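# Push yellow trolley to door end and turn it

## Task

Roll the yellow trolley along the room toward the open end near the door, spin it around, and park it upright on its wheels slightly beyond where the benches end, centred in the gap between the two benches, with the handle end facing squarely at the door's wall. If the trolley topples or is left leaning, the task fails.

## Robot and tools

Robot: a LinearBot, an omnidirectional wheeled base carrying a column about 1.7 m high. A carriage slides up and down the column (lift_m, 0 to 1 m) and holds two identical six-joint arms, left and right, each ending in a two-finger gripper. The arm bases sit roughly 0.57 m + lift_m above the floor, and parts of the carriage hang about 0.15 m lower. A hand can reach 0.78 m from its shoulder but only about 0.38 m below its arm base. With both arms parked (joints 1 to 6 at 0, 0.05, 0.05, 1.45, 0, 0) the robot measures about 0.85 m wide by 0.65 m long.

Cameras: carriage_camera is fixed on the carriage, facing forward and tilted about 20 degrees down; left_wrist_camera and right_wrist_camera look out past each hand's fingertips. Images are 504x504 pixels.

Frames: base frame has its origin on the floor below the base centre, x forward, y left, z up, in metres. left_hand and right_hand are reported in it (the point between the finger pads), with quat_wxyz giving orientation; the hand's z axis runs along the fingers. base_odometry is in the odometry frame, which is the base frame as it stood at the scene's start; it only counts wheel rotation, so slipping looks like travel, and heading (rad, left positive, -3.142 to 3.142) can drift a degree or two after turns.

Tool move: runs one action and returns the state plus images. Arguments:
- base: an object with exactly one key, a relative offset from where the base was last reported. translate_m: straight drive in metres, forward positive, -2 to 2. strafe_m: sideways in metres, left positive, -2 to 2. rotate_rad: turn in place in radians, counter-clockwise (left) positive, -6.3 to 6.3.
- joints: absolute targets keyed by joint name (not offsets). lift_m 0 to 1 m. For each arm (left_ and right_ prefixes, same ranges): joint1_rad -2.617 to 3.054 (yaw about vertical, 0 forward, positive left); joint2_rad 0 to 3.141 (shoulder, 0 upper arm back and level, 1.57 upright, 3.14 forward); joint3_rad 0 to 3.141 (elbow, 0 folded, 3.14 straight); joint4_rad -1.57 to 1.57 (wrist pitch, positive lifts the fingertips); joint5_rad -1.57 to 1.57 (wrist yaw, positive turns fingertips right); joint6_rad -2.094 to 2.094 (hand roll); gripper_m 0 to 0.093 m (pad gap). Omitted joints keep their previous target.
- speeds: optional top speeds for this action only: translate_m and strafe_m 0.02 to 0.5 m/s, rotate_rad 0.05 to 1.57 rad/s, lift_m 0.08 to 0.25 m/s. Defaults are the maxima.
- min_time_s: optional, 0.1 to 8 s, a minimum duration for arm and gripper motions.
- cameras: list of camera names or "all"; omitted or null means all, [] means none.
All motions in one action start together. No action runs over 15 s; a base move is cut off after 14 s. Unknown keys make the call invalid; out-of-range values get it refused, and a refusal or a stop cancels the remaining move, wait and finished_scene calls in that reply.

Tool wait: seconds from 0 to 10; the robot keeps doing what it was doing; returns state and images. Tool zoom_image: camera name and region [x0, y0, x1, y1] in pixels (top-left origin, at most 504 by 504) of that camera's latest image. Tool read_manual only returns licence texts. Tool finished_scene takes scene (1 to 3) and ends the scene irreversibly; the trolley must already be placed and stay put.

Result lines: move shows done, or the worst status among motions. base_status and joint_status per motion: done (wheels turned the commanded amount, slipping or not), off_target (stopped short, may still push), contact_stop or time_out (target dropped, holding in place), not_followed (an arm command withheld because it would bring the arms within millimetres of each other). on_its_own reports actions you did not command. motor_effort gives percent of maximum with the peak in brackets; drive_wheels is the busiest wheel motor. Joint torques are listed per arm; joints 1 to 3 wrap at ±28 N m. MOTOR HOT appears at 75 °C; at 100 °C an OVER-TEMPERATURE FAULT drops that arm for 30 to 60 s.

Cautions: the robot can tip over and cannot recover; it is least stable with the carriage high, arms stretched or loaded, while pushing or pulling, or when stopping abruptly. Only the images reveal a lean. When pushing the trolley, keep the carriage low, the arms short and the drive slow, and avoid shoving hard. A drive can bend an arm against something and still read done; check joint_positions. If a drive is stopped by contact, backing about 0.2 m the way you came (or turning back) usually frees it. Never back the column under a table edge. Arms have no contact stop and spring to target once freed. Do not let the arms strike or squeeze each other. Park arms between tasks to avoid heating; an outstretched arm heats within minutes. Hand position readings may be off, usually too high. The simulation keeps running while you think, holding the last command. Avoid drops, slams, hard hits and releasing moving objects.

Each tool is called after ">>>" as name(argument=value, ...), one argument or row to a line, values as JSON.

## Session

>>> move(
  cameras=["carriage_camera"],
)

Scene clock: 0.00 s.
Joint torques (N m): no reading
base_odometry: x=+0.000 y=+0.000 heading=+0.000
base_status: not commanded
joint_positions: lift_m=+0.300 left_joint1_rad=-0.011 left_joint2_rad=+0.053 left_joint3_rad=+0.049 left_joint4_rad=+1.452 left_joint5_rad=-0.010 left_joint6_rad=-0.038 left_gripper_m=+0.09396 right_joint1_rad=-0.013 right_joint2_rad=+0.053 right_joint3_rad=+0.034 right_joint4_rad=+1.473 right_joint5_rad=-0.029 right_joint6_rad=+0.036 right_gripper_m=+0.09396
joint_status: not commanded
motor_effort: lift_m=+23 drive_wheels=+0
left_hand: x=+0.2639 y=+0.3097 z=+1.3309 quat_wxyz=(+0.998, -0.006, +0.061, -0.024) (m; base frame)
right_hand: x=+0.2632 y=-0.3037 z=+1.3275 quat_wxyz=(+0.998, -0.013, +0.059, +0.012) (m; base frame)
pictures: carriage_camera
camera_calibration:
carriage_camera: T_world_to_cam=[[0.0345615, -0.999371, -0.00797329, 0.00554363], [-0.31294, -0.00324492, -0.949767, 1.28824], [0.949144, 0.0353205, -0.312855, 0.275846], [0, 0, 0, 1]] pos_world=[0.141134, -0.0000226255, 1.30988]

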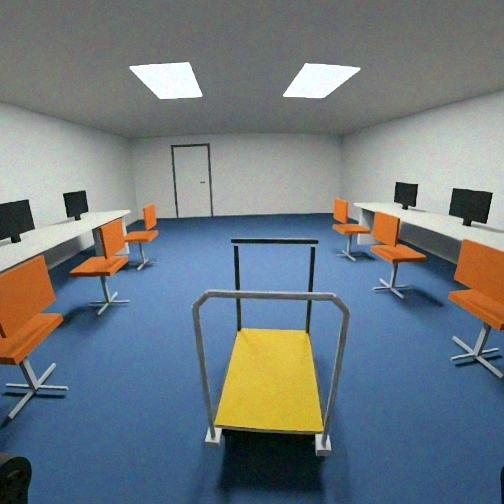

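>>> move(
  base={"rotate_rad": -0.065},
  joints={"lift_m":0.0,"left_joint1_rad":-0.22,"left_joint2_rad":1.84,"left_joint3_rad":0.44,"left_joint4_rad":1.25,"left_joint5_rad":-0.20,"left_joint6_rad":0,"left_gripper_m":0.093,"right_joint1_rad":0.18,"right_joint2_rad":1.84,"right_joint3_rad":0.44,"right_joint4_rad":1.25,"right_joint5_rad":0.165,"right_joint6_rad":0,"right_gripper_m":0.093},
  speeds={"rotate_rad": 0.3},
  min_time_s=2.5,
  cameras=[],
)

>>> move(
  base={"strafe_m": 0.026},
)

Scene clock: 9.70 s.
Joint torques (N m): left_arm=[-0.98 -5.24 7.02 2.41 -0.03 0.11] | right_arm=[0.38 -5.83 5.33 2.59 0.05 -0.11]
move: done
base_odometry: x=+0.000 y=+0.000 heading=-0.064
base_status: done
joint_positions: lift_m=+0.000 left_joint1_rad=-0.214 left_joint2_rad=+1.830 left_joint3_rad=+0.416 left_joint4_rad=+1.246 left_joint5_rad=-0.190 left_joint6_rad=-0.012 left_gripper_m=+0.09308 right_joint1_rad=+0.174 right_joint2_rad=+1.828 right_joint3_rad=+0.414 right_joint4_rad=+1.253 right_joint5_rad=+0.157 right_joint6_rad=+0.007 right_gripper_m=+0.09310
joint_status: all done
motor_effort: lift_m=+20(23) drive_wheels=-6(8)
left_hand: x=+0.6540 y=+0.2499 z=+0.6964 quat_wxyz=(+0.647, +0.016, +0.763, +0.000) (m; base frame)
right_hand: x=+0.6557 y=-0.2614 z=+0.6982 quat_wxyz=(+0.649, -0.012, +0.761, -0.001) (m; base frame)
pictures: none
No camera images: "cameras" was empty.

Scene clock: 10.63 s.
Joint torques (N m): left_arm=[-0.77 -5.24 7.01 2.42 -0.01 0.1] | right_arm=[-0.17 -5.83 5.31 2.6 0.03 -0.1]
move: done
base_odometry: x=+0.002 y=+0.026 heading=-0.065
base_status: done
joint_positions: lift_m=+0.000 left_joint1_rad=-0.216 left_joint2_rad=+1.830 left_joint3_rad=+0.416 left_joint4_rad=+1.246 left_joint5_rad=-0.193 left_joint6_rad=-0.011 left_gripper_m=+0.09308 right_joint1_rad=+0.177 right_joint2_rad=+1.828 right_joint3_rad=+0.415 right_joint4_rad=+1.253 right_joint5_rad=+0.160 right_joint6_rad=+0.007 right_gripper_m=+0.09310
joint_status: not commanded
motor_effort: lift_m=+20(20) drive_wheels=+4(9)
left_hand: x=+0.6539 y=+0.2495 z=+0.6965 quat_wxyz=(+0.647, +0.016, +0.763, +0.000) (m; base frame)
right_hand: x=+0.6557 y=-0.2604 z=+0.6983 quat_wxyz=(+0.649, -0.013, +0.761, -0.001) (m; base frame)
pictures: carriage_camera, left_wrist_camera, right_wrist_camera
camera_calibration:
carriage_camera: T_world_to_cam=[[0.0345615, -0.999371, -0.00797329, 0.00315483], [-0.31294, -0.00324492, -0.949767, 1.00369], [0.949144, 0.0353205, -0.312855, 0.182114], [0, 0, 0, 1]] pos_world=[0.141134, -0.0000226255, 1.01028]
left_wrist_camera: T_world_to_cam=[[-0.0676376, -0.997591, 0.0153802, 0.276361], [-0.68453, 0.0351858, -0.728135, 0.957107], [0.72584, -0.0597775, -0.685261, 0.142885], [0, 0, 0, 1]] pos_world=[0.57015, 0.25056, 0.790566]
right_wrist_camera: T_world_to_cam=[[0.0124939, -0.999487, 0.0295022, -0.287292], [-0.689398, -0.0299813, -0.723762, 0.956543], [0.724275, -0.0112962, -0.689419, 0.125444], [0, 0, 0, 1]] pos_world=[0.572172, -0.257049, 0.787269]

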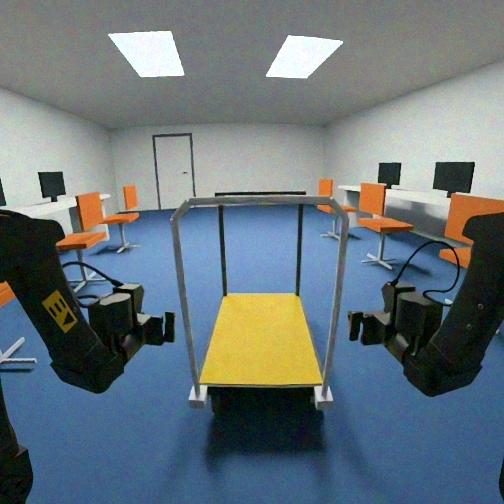

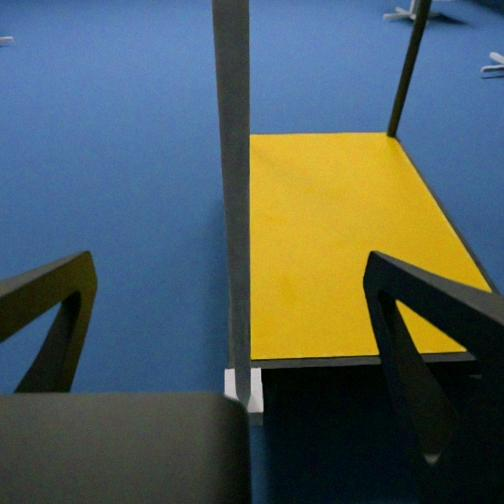

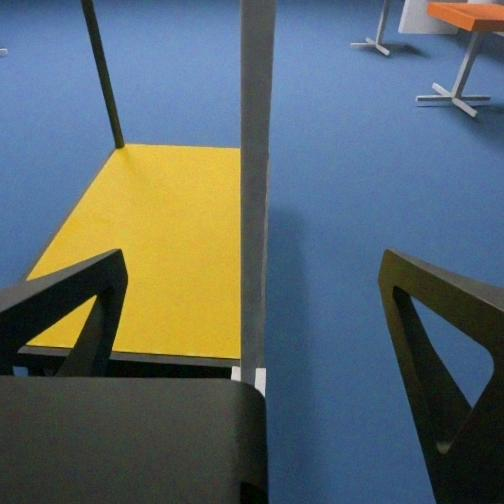

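>>> move(
  base={"translate_m": 0.235},
  speeds={"translate_m": 0.12},
)

Scene clock: 15.93 s.
Joint torques (N m): left_arm=[-0.72 -5.27 6.98 2.42 -0.01 0.1] | right_arm=[0.2 -5.78 5.29 2.6 0.02 -0.1]
move: done
base_odometry: x=+0.236 y=+0.011 heading=-0.065
base_status: done
joint_positions: lift_m=+0.000 left_joint1_rad=-0.216 left_joint2_rad=+1.830 left_joint3_rad=+0.417 left_joint4_rad=+1.246 left_joint5_rad=-0.193 left_joint6_rad=-0.011 left_gripper_m=+0.09308 right_joint1_rad=+0.177 right_joint2_rad=+1.828 right_joint3_rad=+0.415 right_joint4_rad=+1.253 right_joint5_rad=+0.160 right_joint6_rad=+0.007 right_gripper_m=+0.09310
joint_status: not commanded
motor_effort: lift_m=+20(20) drive_wheels=-3(7)
left_hand: x=+0.6540 y=+0.2495 z=+0.6965 quat_wxyz=(+0.647, +0.016, +0.763, +0.000) (m; base frame)
right_hand: x=+0.6557 y=-0.2603 z=+0.6983 quat_wxyz=(+0.649, -0.013, +0.761, -0.001) (m; base frame)
pictures: carriage_camera, left_wrist_camera, right_wrist_camera
camera_calibration:
carriage_camera: T_world_to_cam=[[0.0345615, -0.999371, -0.00797329, 0.00315483], [-0.31294, -0.00324492, -0.949767, 1.00369], [0.949144, 0.0353205, -0.312855, 0.182114], [0, 0, 0, 1]] pos_world=[0.141134, -0.0000226255, 1.01028]
left_wrist_camera: T_world_to_cam=[[-0.0676376, -0.997591, 0.0153802, 0.276368], [-0.68453, 0.0351858, -0.728135, 0.957175], [0.72584, -0.0597775, -0.685261, 0.142812], [0, 0, 0, 1]] pos_world=[0.57025, 0.25056, 0.790566]
right_wrist_camera: T_world_to_cam=[[0.0125583, -0.999484, 0.029575, -0.287287], [-0.689346, -0.0300791, -0.723807, 0.956596], [0.724323, -0.0112976, -0.689368, 0.125305], [0, 0, 0, 1]] pos_world=[0.572272, -0.256949, 0.787269]

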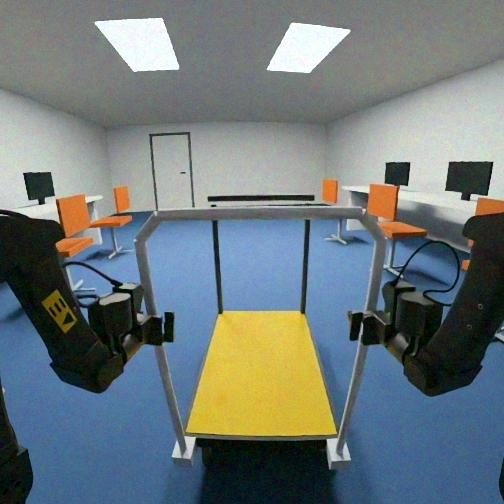

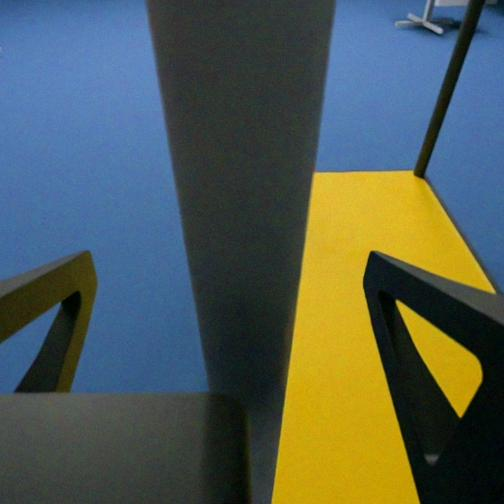

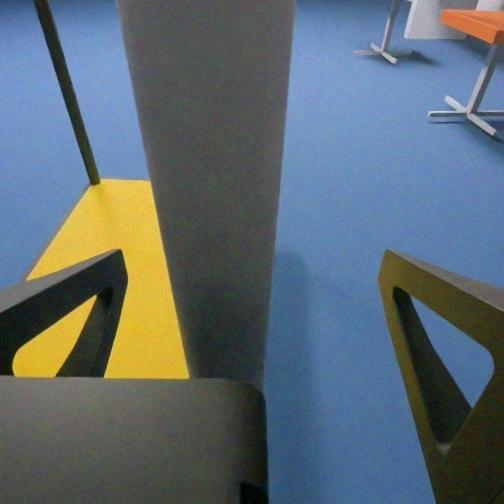

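>>> move(
  base={"translate_m": 0.018},
  speeds={"translate_m": 0.1},
  cameras=[],
)

>>> move(
  joints={"left_gripper_m":0.015,"right_gripper_m":0.015},
  min_time_s=2,
  cameras=["left_wrist_camera","right_wrist_camera"],
)

>>> move(
  base={"rotate_rad": 0.17},
  speeds={"rotate_rad": 0.2},
  cameras=[],
)

>>> move(
  base={"translate_m": 2.0},
  speeds={"translate_m": 0.35},
  cameras=["carriage_camera"],
)

Scene clock: 23.10 s.
Joint torques (N m): left_arm=[-0.73 -5.27 6.99 2.44 -0.01 0.1] | right_arm=[0.18 -5.83 5.27 2.61 0.02 -0.09]
move: done
base_odometry: x=+0.254 y=+0.010 heading=-0.064
base_status: done
joint_positions: lift_m=+0.000 left_joint1_rad=-0.216 left_joint2_rad=+1.830 left_joint3_rad=+0.417 left_joint4_rad=+1.245 left_joint5_rad=-0.193 left_joint6_rad=-0.011 left_gripper_m=+0.09308 right_joint1_rad=+0.178 right_joint2_rad=+1.828 right_joint3_rad=+0.415 right_joint4_rad=+1.251 right_joint5_rad=+0.160 right_joint6_rad=+0.006 right_gripper_m=+0.09310
joint_status: not commanded
motor_effort: lift_m=+20(20) drive_wheels=-4(8)
left_hand: x=+0.6539 y=+0.2495 z=+0.6961 quat_wxyz=(+0.646, +0.016, +0.763, +0.000) (m; base frame)
right_hand: x=+0.6557 y=-0.2602 z=+0.6979 quat_wxyz=(+0.648, -0.013, +0.761, -0.001) (m; base frame)
pictures: none
No camera images: "cameras" was empty.

Scene clock: 25.40 s.
Joint torques (N m): left_arm=[-0.39 -5.24 6.98 2.43 -0.04 0.36] | right_arm=[-0.62 -5.86 5.14 2.65 0.19 -0.22]
move: off_target
base_odometry: x=+0.254 y=+0.010 heading=-0.064
base_status: not commanded
joint_positions: lift_m=+0.000 left_joint1_rad=-0.220 left_joint2_rad=+1.830 left_joint3_rad=+0.417 left_joint4_rad=+1.245 left_joint5_rad=-0.190 left_joint6_rad=-0.037 left_gripper_m=+0.02228 right_joint1_rad=+0.185 right_joint2_rad=+1.828 right_joint3_rad=+0.417 right_joint4_rad=+1.248 right_joint5_rad=+0.143 right_joint6_rad=+0.019 right_gripper_m=+0.02130
joint_status: left_gripper_m off_target (ended at +0.02230, target +0.01500); right_gripper_m off_target (ended at +0.02133, target +0.01500)
motor_effort: lift_m=+20(20) drive_wheels=+1(4)
left_hand: x=+0.6537 y=+0.2475 z=+0.6961 quat_wxyz=(+0.646, +0.009, +0.763, -0.010) (m; base frame)
right_hand: x=+0.6557 y=-0.2539 z=+0.6979 quat_wxyz=(+0.648, -0.017, +0.762, +0.012) (m; base frame)
pictures: left_wrist_camera, right_wrist_camera
camera_calibration:
left_wrist_camera: T_world_to_cam=[[-0.0697245, -0.996731, 0.0408072, 0.257819], [-0.6861, 0.0182193, -0.727279, 0.961475], [0.724158, -0.078707, -0.685128, 0.148291], [0, 0, 0, 1]] pos_world=[0.570258, 0.25113, 0.790338]
right_wrist_camera: T_world_to_cam=[[0.0354974, -0.999261, 0.014736, -0.285538], [-0.690879, -0.0351914, -0.722114, 0.95498], [0.722099, 0.0154524, -0.691617, 0.135049], [0, 0, 0, 1]] pos_world=[0.572392, -0.253806, 0.787215]

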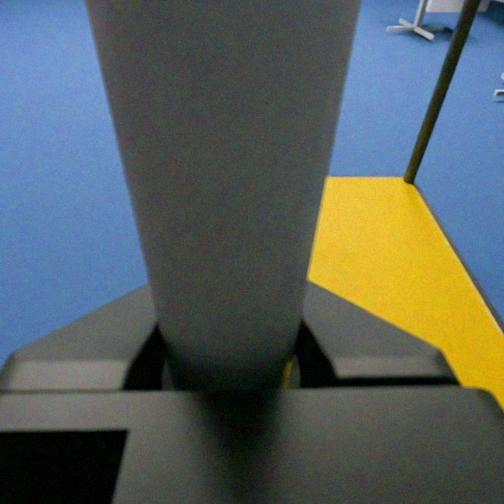

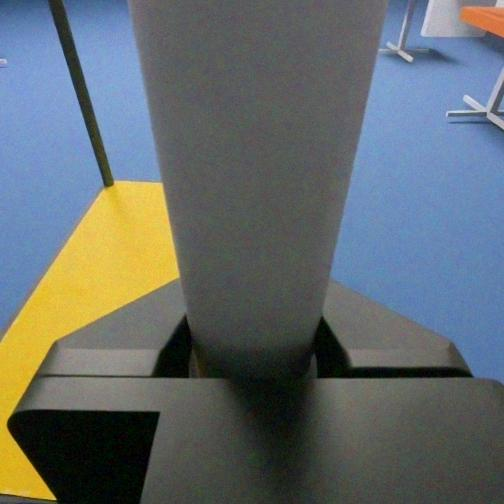

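Scene clock: 27.17 s.
Joint torques (N m): left_arm=[-0.79 -6.61 5.39 2.52 -0.1 0.38] | right_arm=[-0.57 -9.01 1.69 2.88 0.05 -0.28]
move: done
base_odometry: x=+0.254 y=+0.010 heading=+0.106
base_status: done
joint_positions: lift_m=+0.000 left_joint1_rad=-0.215 left_joint2_rad=+1.843 left_joint3_rad=+0.436 left_joint4_rad=+1.240 left_joint5_rad=-0.184 left_joint6_rad=-0.038 left_gripper_m=+0.02216 right_joint1_rad=+0.187 right_joint2_rad=+1.855 right_joint3_rad=+0.461 right_joint4_rad=+1.230 right_joint5_rad=+0.159 right_joint6_rad=+0.022 right_gripper_m=+0.02124
joint_status: not commanded
motor_effort: lift_m=+20(20) drive_wheels=-5(17)
left_hand: x=+0.6586 y=+0.2472 z=+0.6960 quat_wxyz=(+0.646, +0.008, +0.763, -0.012) (m; base frame)
right_hand: x=+0.6664 y=-0.2540 z=+0.6975 quat_wxyz=(+0.648, -0.011, +0.762, +0.007) (m; base frame)
pictures: none
No camera images: "cameras" was empty.

Scene clock: 34.57 s.
Joint torques (N m): left_arm=[-0.58 -4.74 8.75 2.17 0.1 0.4] | right_arm=[-1.54 -8.36 1.8 2.97 0.27 -0.23]
move: done
base_odometry: x=+2.243 y=+0.223 heading=+0.107
base_status: done
joint_positions: lift_m=+0.000 left_joint1_rad=-0.218 left_joint2_rad=+1.827 left_joint3_rad=+0.395 left_joint4_rad=+1.267 left_joint5_rad=-0.205 left_joint6_rad=-0.041 left_gripper_m=+0.02215 right_joint1_rad=+0.198 right_joint2_rad=+1.849 right_joint3_rad=+0.461 right_joint4_rad=+1.222 right_joint5_rad=+0.136 right_joint6_rad=+0.021 right_gripper_m=+0.02123
joint_status: not commanded
motor_effort: lift_m=+20(20) drive_wheels=-7(15)
left_hand: x=+0.6491 y=+0.2518 z=+0.6959 quat_wxyz=(+0.648, +0.001, +0.762, -0.005) (m; base frame)
right_hand: x=+0.6651 y=-0.2454 z=+0.6977 quat_wxyz=(+0.646, -0.024, +0.763, +0.019) (m; base frame)
pictures: carriage_camera
camera_calibration:
carriage_camera: T_world_to_cam=[[0.0345615, -0.999371, -0.00797329, 0.00315483], [-0.31294, -0.00324492, -0.949767, 1.00369], [0.949144, 0.0353205, -0.312855, 0.182114], [0, 0, 0, 1]] pos_world=[0.141134, -0.0000226255, 1.01028]

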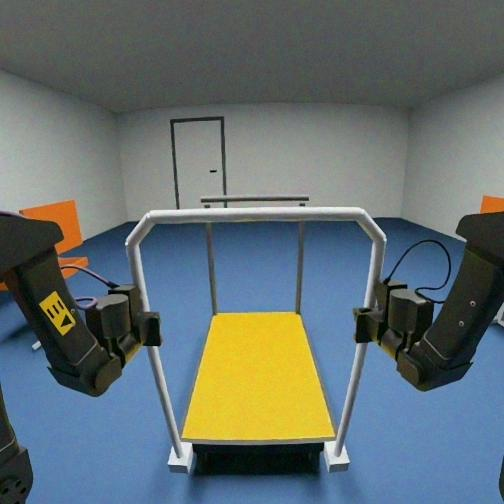

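>>> move(
  base={"translate_m": 2.0},
  speeds={"translate_m": 0.35},
  cameras=["carriage_camera"],
)

>>> move(
  base={"translate_m": 1.5},
  speeds={"translate_m": 0.35},
  cameras=["carriage_camera"],
)

>>> move(
  base={"rotate_rad":1.57},
  speeds={"rotate_rad":0.25},
  cameras=["carriage_camera"],
)

>>> move(
  base={"rotate_rad":1.57},
  speeds={"rotate_rad":0.25},
  cameras=["carriage_camera"],
)

Scene clock: 48.60 s.
Joint torques (N m): left_arm=[-0.59 -4.72 8.75 2.17 0.11 0.4] | right_arm=[-1.59 -8.36 1.69 2.99 0.27 -0.24]
move: done
base_odometry: x=+4.231 y=+0.439 heading=+0.108
base_status: done
joint_positions: lift_m=+0.000 left_joint1_rad=-0.218 left_joint2_rad=+1.827 left_joint3_rad=+0.395 left_joint4_rad=+1.267 left_joint5_rad=-0.205 left_joint6_rad=-0.041 left_gripper_m=+0.02216 right_joint1_rad=+0.198 right_joint2_rad=+1.849 right_joint3_rad=+0.462 right_joint4_rad=+1.220 right_joint5_rad=+0.136 right_joint6_rad=+0.021 right_gripper_m=+0.02123
joint_status: not commanded
motor_effort: lift_m=+20(20) drive_wheels=-7(15)
left_hand: x=+0.6491 y=+0.2520 z=+0.6959 quat_wxyz=(+0.648, +0.001, +0.762, -0.005) (m; base frame)
right_hand: x=+0.6654 y=-0.2453 z=+0.6978 quat_wxyz=(+0.646, -0.024, +0.763, +0.019) (m; base frame)
pictures: carriage_camera
camera_calibration:
carriage_camera: T_world_to_cam=[[0.0345615, -0.999371, -0.00797329, 0.00315483], [-0.31294, -0.00324492, -0.949767, 1.00369], [0.949144, 0.0353205, -0.312855, 0.182114], [0, 0, 0, 1]] pos_world=[0.141134, -0.0000226255, 1.01028]

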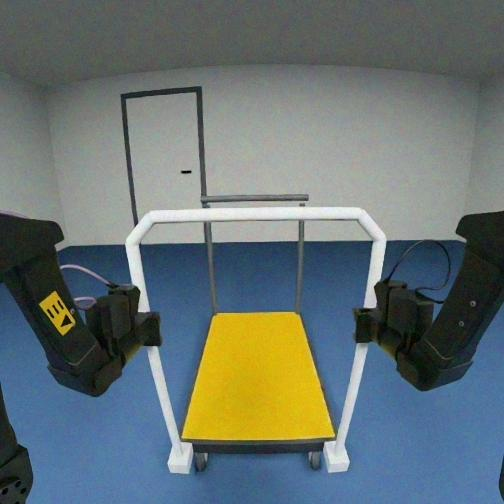

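Scene clock: 54.57 s.
Joint torques (N m): left_arm=[-0.62 -4.72 8.75 2.17 0.1 0.4] | right_arm=[-1.61 -8.38 1.62 3 0.26 -0.23]
move: done
base_odometry: x=+5.723 y=+0.602 heading=+0.109
base_status: done
joint_positions: lift_m=+0.000 left_joint1_rad=-0.217 left_joint2_rad=+1.827 left_joint3_rad=+0.395 left_joint4_rad=+1.267 left_joint5_rad=-0.205 left_joint6_rad=-0.041 left_gripper_m=+0.02216 right_joint1_rad=+0.198 right_joint2_rad=+1.849 right_joint3_rad=+0.463 right_joint4_rad=+1.219 right_joint5_rad=+0.136 right_joint6_rad=+0.021 right_gripper_m=+0.02124
joint_status: not commanded
motor_effort: lift_m=+20(20) drive_wheels=-7(14)
left_hand: x=+0.6491 y=+0.2521 z=+0.6960 quat_wxyz=(+0.648, +0.001, +0.762, -0.005) (m; base frame)
right_hand: x=+0.6657 y=-0.2453 z=+0.6978 quat_wxyz=(+0.646, -0.024, +0.763, +0.019) (m; base frame)
pictures: carriage_camera
camera_calibration:
carriage_camera: T_world_to_cam=[[0.0345615, -0.999371, -0.00797329, 0.00315483], [-0.31294, -0.00324492, -0.949767, 1.00369], [0.949144, 0.0353205, -0.312855, 0.182114], [0, 0, 0, 1]] pos_world=[0.141134, -0.0000226255, 1.01028]

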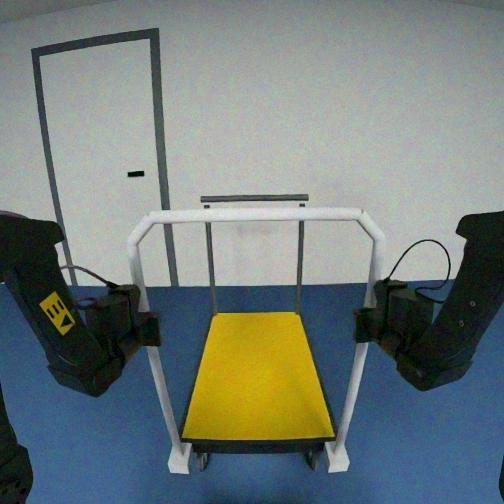

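Scene clock: 61.73 s.
Joint torques (N m): left_arm=[-0.42 -6.64 5.52 2.47 -0.23 0.38] | right_arm=[-0.59 -8.98 1.65 2.84 -0.21 -0.29]
move: done
base_odometry: x=+5.723 y=+0.602 heading=+1.678
base_status: done
joint_positions: lift_m=+0.000 left_joint1_rad=-0.219 left_joint2_rad=+1.844 left_joint3_rad=+0.434 left_joint4_rad=+1.243 left_joint5_rad=-0.171 left_joint6_rad=-0.038 left_gripper_m=+0.02212 right_joint1_rad=+0.186 right_joint2_rad=+1.855 right_joint3_rad=+0.464 right_joint4_rad=+1.226 right_joint5_rad=+0.180 right_joint6_rad=+0.026 right_gripper_m=+0.02107
joint_status: not commanded
motor_effort: lift_m=+20(20) drive_wheels=+3(21)
left_hand: x=+0.6579 y=+0.2437 z=+0.6960 quat_wxyz=(+0.646, +0.014, +0.763, -0.018) (m; base frame)
right_hand: x=+0.6669 y=-0.2577 z=+0.6974 quat_wxyz=(+0.647, -0.003, +0.762, +0.000) (m; base frame)
pictures: carriage_camera
camera_calibration:
carriage_camera: T_world_to_cam=[[0.0345615, -0.999371, -0.00797329, 0.00315483], [-0.31294, -0.00324492, -0.949767, 1.00369], [0.949144, 0.0353205, -0.312855, 0.182114], [0, 0, 0, 1]] pos_world=[0.141134, -0.0000226255, 1.01028]

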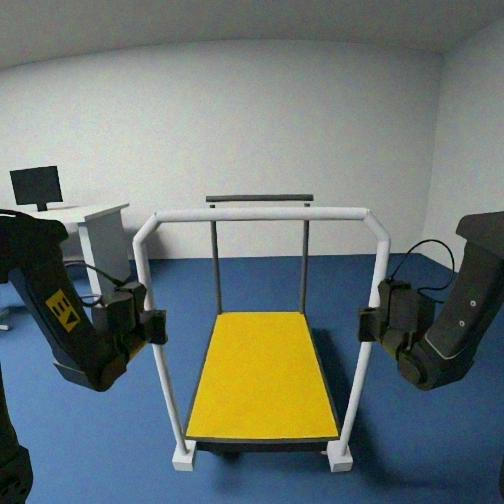

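Scene clock: 68.90 s.
Joint torques (N m): left_arm=[-0.42 -6.69 5.52 2.47 -0.23 0.38] | right_arm=[-0.62 -8.94 1.33 2.87 -0.26 -0.3]
move: done
base_odometry: x=+5.723 y=+0.602 heading=-3.035
base_status: done
joint_positions: lift_m=+0.000 left_joint1_rad=-0.219 left_joint2_rad=+1.844 left_joint3_rad=+0.434 left_joint4_rad=+1.243 left_joint5_rad=-0.170 left_joint6_rad=-0.038 left_gripper_m=+0.02211 right_joint1_rad=+0.186 right_joint2_rad=+1.855 right_joint3_rad=+0.463 right_joint4_rad=+1.226 right_joint5_rad=+0.181 right_joint6_rad=+0.027 right_gripper_m=+0.02096
joint_status: not commanded
motor_effort: lift_m=+20(20) drive_wheels=+3(20)
left_hand: x=+0.6580 y=+0.2432 z=+0.6961 quat_wxyz=(+0.647, +0.014, +0.763, -0.018) (m; base frame)
right_hand: x=+0.6668 y=-0.2580 z=+0.6973 quat_wxyz=(+0.647, -0.002, +0.762, +0.000) (m; base frame)
pictures: carriage_camera
camera_calibration:
carriage_camera: T_world_to_cam=[[0.0345615, -0.999371, -0.00797329, 0.00315483], [-0.31294, -0.00324492, -0.949767, 1.00369], [0.949144, 0.0353205, -0.312855, 0.182114], [0, 0, 0, 1]] pos_world=[0.141134, -0.0000226255, 1.01028]

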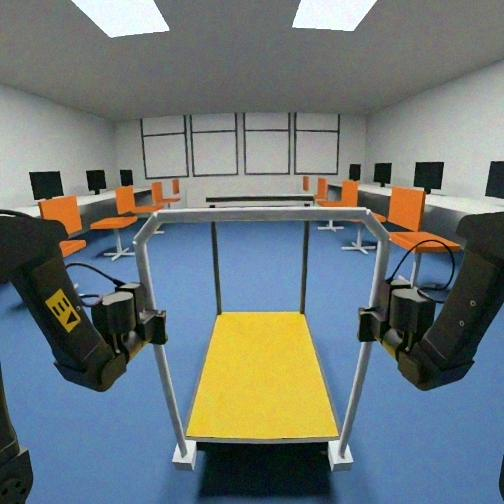

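>>> move(
  base={"rotate_rad":-0.26},
  speeds={"rotate_rad":0.2},
  cameras=[],
)

>>> move(
  base={"translate_m":-0.59},
  speeds={"translate_m":0.2},
  cameras=[],
)

>>> move(
  base={"rotate_rad":0.31},
  speeds={"rotate_rad":0.2},
)

>>> zoom_image(
  camera="carriage_camera",
  region=[0, 90, 252, 342],
)

>>> zoom_image(
  camera="carriage_camera",
  region=[252, 90, 504, 342],
)

Scene clock: 90.17 s.
Joint torques (N m): left_arm=[0.79 -6.63 5.15 2.55 -0.25 0.39] | right_arm=[0.02 -7.28 4.63 2.52 -0.21 -0.3]
move: done
base_odometry: x=+5.723 y=+0.602 heading=+2.989
base_status: done
joint_positions: lift_m=+0.000 left_joint1_rad=-0.232 left_joint2_rad=+1.843 left_joint3_rad=+0.439 left_joint4_rad=+1.235 left_joint5_rad=-0.166 left_joint6_rad=-0.039 left_gripper_m=+0.02212 right_joint1_rad=+0.178 right_joint2_rad=+1.841 right_joint3_rad=+0.423 right_joint4_rad=+1.259 right_joint5_rad=+0.185 right_joint6_rad=+0.027 right_gripper_m=+0.02100
joint_status: not commanded
motor_effort: lift_m=+20(20) drive_wheels=-4(16)
left_hand: x=+0.6579 y=+0.2371 z=+0.6958 quat_wxyz=(+0.645, +0.020, +0.764, -0.024) (m; base frame)
right_hand: x=+0.6579 y=-0.2637 z=+0.6973 quat_wxyz=(+0.650, +0.002, +0.760, -0.004) (m; base frame)
pictures: none
No camera images: "cameras" was empty.

Scene clock: 94.20 s.
Joint torques (N m): left_arm=[0.94 -7.71 3.29 2.74 -0.35 0.38] | right_arm=[0.46 -7.28 4.11 2.64 -0.28 -0.31]
move: done
base_odometry: x=+6.306 y=+0.513 heading=+2.989
base_status: done
joint_positions: lift_m=+0.000 left_joint1_rad=-0.234 left_joint2_rad=+1.853 left_joint3_rad=+0.461 left_joint4_rad=+1.220 left_joint5_rad=-0.155 left_joint6_rad=-0.039 left_gripper_m=+0.02212 right_joint1_rad=+0.173 right_joint2_rad=+1.841 right_joint3_rad=+0.431 right_joint4_rad=+1.248 right_joint5_rad=+0.191 right_joint6_rad=+0.028 right_gripper_m=+0.02100
joint_status: not commanded
motor_effort: lift_m=+20(20) drive_wheels=-5(10)
left_hand: x=+0.6627 y=+0.2330 z=+0.6956 quat_wxyz=(+0.644, +0.025, +0.764, -0.029) (m; base frame)
right_hand: x=+0.6598 y=-0.2669 z=+0.6973 quat_wxyz=(+0.649, +0.007, +0.761, -0.008) (m; base frame)
pictures: none
No camera images: "cameras" was empty.

Scene clock: 96.63 s.
Joint torques (N m): left_arm=[-0.17 -6.04 6.87 2.31 -0.17 0.38] | right_arm=[-0.68 -7.92 2.28 2.95 -0.1 -0.29]
move: done
base_odometry: x=+6.306 y=+0.513 heading=-2.984
base_status: done
joint_positions: lift_m=+0.000 left_joint1_rad=-0.222 left_joint2_rad=+1.838 left_joint3_rad=+0.418 left_joint4_rad=+1.255 left_joint5_rad=-0.175 left_joint6_rad=-0.038 left_gripper_m=+0.02213 right_joint1_rad=+0.186 right_joint2_rad=+1.846 right_joint3_rad=+0.454 right_joint4_rad=+1.224 right_joint5_rad=+0.173 right_joint6_rad=+0.026 right_gripper_m=+0.02100
joint_status: not commanded
motor_effort: lift_m=+20(20) drive_wheels=-7(15)
left_hand: x=+0.6540 y=+0.2437 z=+0.6957 quat_wxyz=(+0.647, +0.014, +0.762, -0.017) (m; base frame)
right_hand: x=+0.6644 y=-0.2571 z=+0.6975 quat_wxyz=(+0.646, -0.005, +0.763, +0.002) (m; base frame)
pictures: carriage_camera, left_wrist_camera, right_wrist_camera
camera_calibration:
carriage_camera: T_world_to_cam=[[0.0345615, -0.999371, -0.00797329, 0.00315483], [-0.31294, -0.00324492, -0.949767, 1.00369], [0.949144, 0.0353205, -0.312855, 0.182114], [0, 0, 0, 1]] pos_world=[0.141134, -0.0000226255, 1.01028]
left_wrist_camera: T_world_to_cam=[[-0.0869588, -0.995196, 0.0449825, 0.262018], [-0.683378, 0.026736, -0.729575, 0.959144], [0.724868, -0.094183, -0.68242, 0.148957], [0, 0, 0, 1]] pos_world=[0.570269, 0.249145, 0.789633]
right_wrist_camera: T_world_to_cam=[[0.00587256, -0.99989, 0.0135849, -0.26861], [-0.694582, -0.0138518, -0.71928, 0.966588], [0.71939, -0.00521178, -0.694587, 0.127008], [0, 0, 0, 1]] pos_world=[0.581583, -0.25453, 0.787115]

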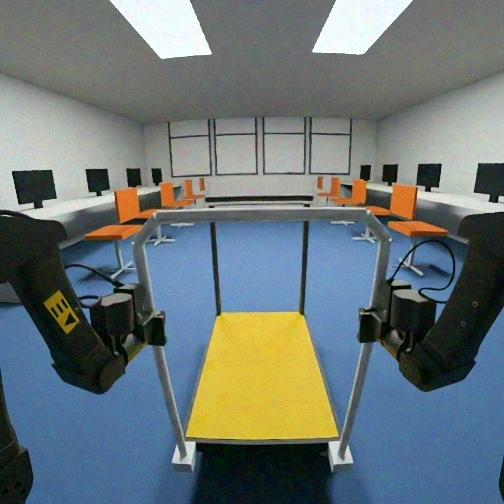

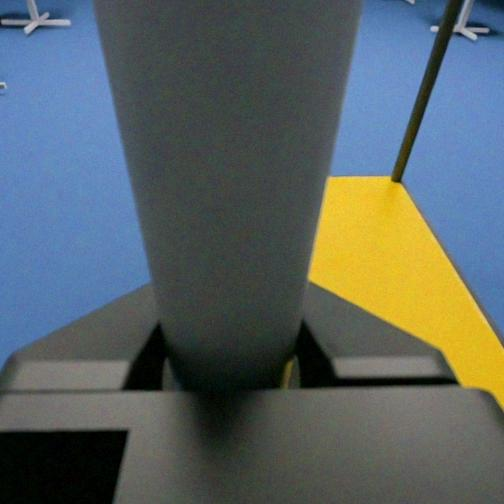

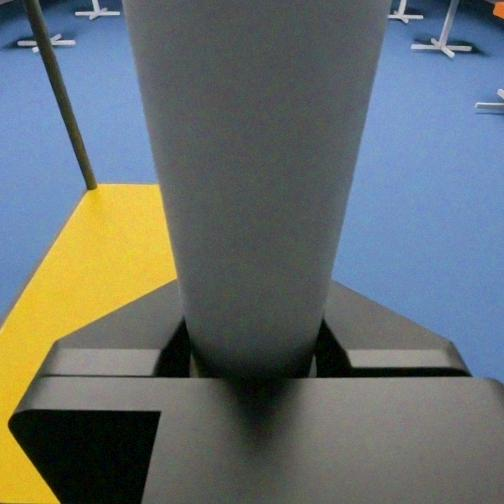

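Scaled by 2.000.

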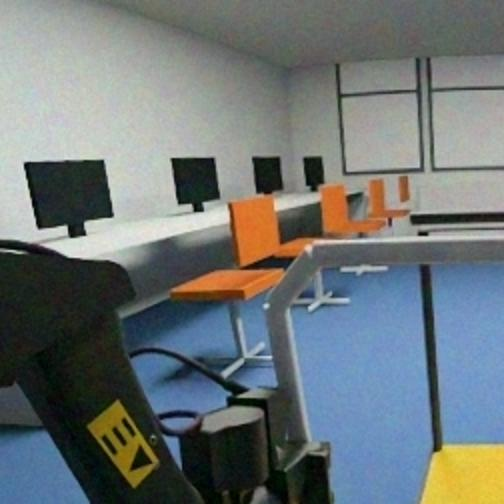

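Scaled by 2.000.

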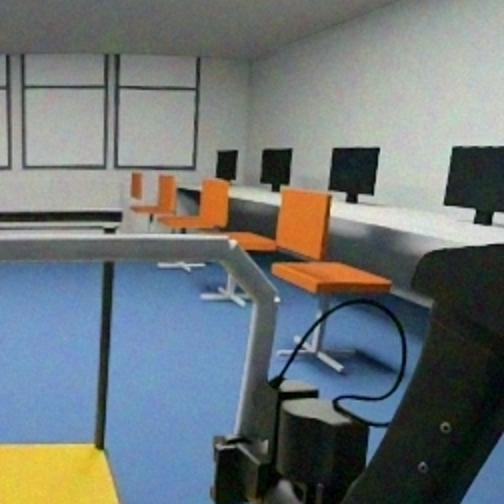

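>>> move(
  base={"rotate_rad":-0.025},
  speeds={"rotate_rad":0.1},
  cameras=[],
)

>>> move(
  joints={"left_gripper_m":0.093,"right_gripper_m":0.093},
  min_time_s=2,
  cameras=[],
)

>>> move(
  base={"translate_m":-0.3},
  speeds={"translate_m":0.15},
  cameras=["carriage_camera"],
)

Scene clock: 104.83 s.
Joint torques (N m): left_arm=[0.61 -5.81 6.27 2.48 -0.21 0.39] | right_arm=[-0.06 -7.79 3.77 2.61 -0.17 -0.28]
move: done
base_odometry: x=+6.306 y=+0.512 heading=-3.009
base_status: done
joint_positions: lift_m=+0.000 left_joint1_rad=-0.230 left_joint2_rad=+1.835 left_joint3_rad=+0.425 left_joint4_rad=+1.241 left_joint5_rad=-0.170 left_joint6_rad=-0.039 left_gripper_m=+0.02214 right_joint1_rad=+0.181 right_joint2_rad=+1.846 right_joint3_rad=+0.434 right_joint4_rad=+1.251 right_joint5_rad=+0.180 right_joint6_rad=+0.026 right_gripper_m=+0.02100
joint_status: not commanded
motor_effort: lift_m=+20(20) drive_wheels=+1(15)
left_hand: x=+0.6549 y=+0.2391 z=+0.6960 quat_wxyz=(+0.645, +0.018, +0.763, -0.022) (m; base frame)
right_hand: x=+0.6605 y=-0.2613 z=+0.6973 quat_wxyz=(+0.649, -0.001, +0.761, -0.001) (m; base frame)
pictures: none
No camera images: "cameras" was empty.

Scene clock: 107.13 s.
Joint torques (N m): left_arm=[0.2 -5.79 6.27 2.48 -0.03 0.1] | right_arm=[-0.24 -7.83 3.77 2.61 -0.1 -0.1]
move: done
base_odometry: x=+6.306 y=+0.512 heading=-3.009
base_status: not commanded
joint_positions: lift_m=+0.000 left_joint1_rad=-0.226 left_joint2_rad=+1.835 left_joint3_rad=+0.425 left_joint4_rad=+1.241 left_joint5_rad=-0.190 left_joint6_rad=-0.011 left_gripper_m=+0.09294 right_joint1_rad=+0.181 right_joint2_rad=+1.846 right_joint3_rad=+0.434 right_joint4_rad=+1.251 right_joint5_rad=+0.172 right_joint6_rad=+0.007 right_gripper_m=+0.09292
joint_status: all done
motor_effort: lift_m=+20(20) drive_wheels=+0(1)
left_hand: x=+0.6554 y=+0.2444 z=+0.6961 quat_wxyz=(+0.646, +0.021, +0.763, -0.004) (m; base frame)
right_hand: x=+0.6605 y=-0.2600 z=+0.6974 quat_wxyz=(+0.649, -0.010, +0.761, -0.005) (m; base frame)
pictures: none
No camera images: "cameras" was empty.

Scene clock: 110.03 s.
Joint torques (N m): left_arm=[0.14 -5.79 6.28 2.48 -0.02 0.1] | right_arm=[-0.16 -7.83 3.74 2.61 -0.09 -0.1]
move: done
base_odometry: x=+6.604 y=+0.552 heading=-3.008
base_status: done
joint_positions: lift_m=+0.000 left_joint1_rad=-0.225 left_joint2_rad=+1.835 left_joint3_rad=+0.425 left_joint4_rad=+1.241 left_joint5_rad=-0.192 left_joint6_rad=-0.011 left_gripper_m=+0.09294 right_joint1_rad=+0.181 right_joint2_rad=+1.846 right_joint3_rad=+0.434 right_joint4_rad=+1.251 right_joint5_rad=+0.172 right_joint6_rad=+0.007 right_gripper_m=+0.09292
joint_status: not commanded
motor_effort: lift_m=+20(20) drive_wheels=-6(9)
left_hand: x=+0.6554 y=+0.2449 z=+0.6962 quat_wxyz=(+0.646, +0.020, +0.763, -0.003) (m; base frame)
right_hand: x=+0.6605 y=-0.2599 z=+0.6973 quat_wxyz=(+0.649, -0.011, +0.761, -0.004) (m; base frame)
pictures: carriage_camera
camera_calibration:
carriage_camera: T_world_to_cam=[[0.0345615, -0.999371, -0.00797329, 0.00315483], [-0.31294, -0.00324492, -0.949767, 1.00369], [0.949144, 0.0353205, -0.312855, 0.182114], [0, 0, 0, 1]] pos_world=[0.141134, -0.0000226255, 1.01028]

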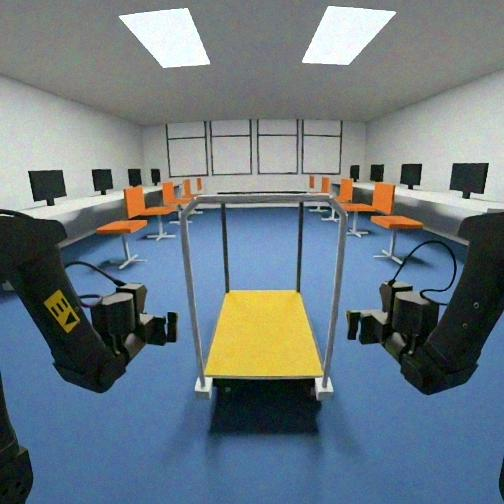

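>>> finished_scene(
  scene=3,
)

The scene is finished: the task was done.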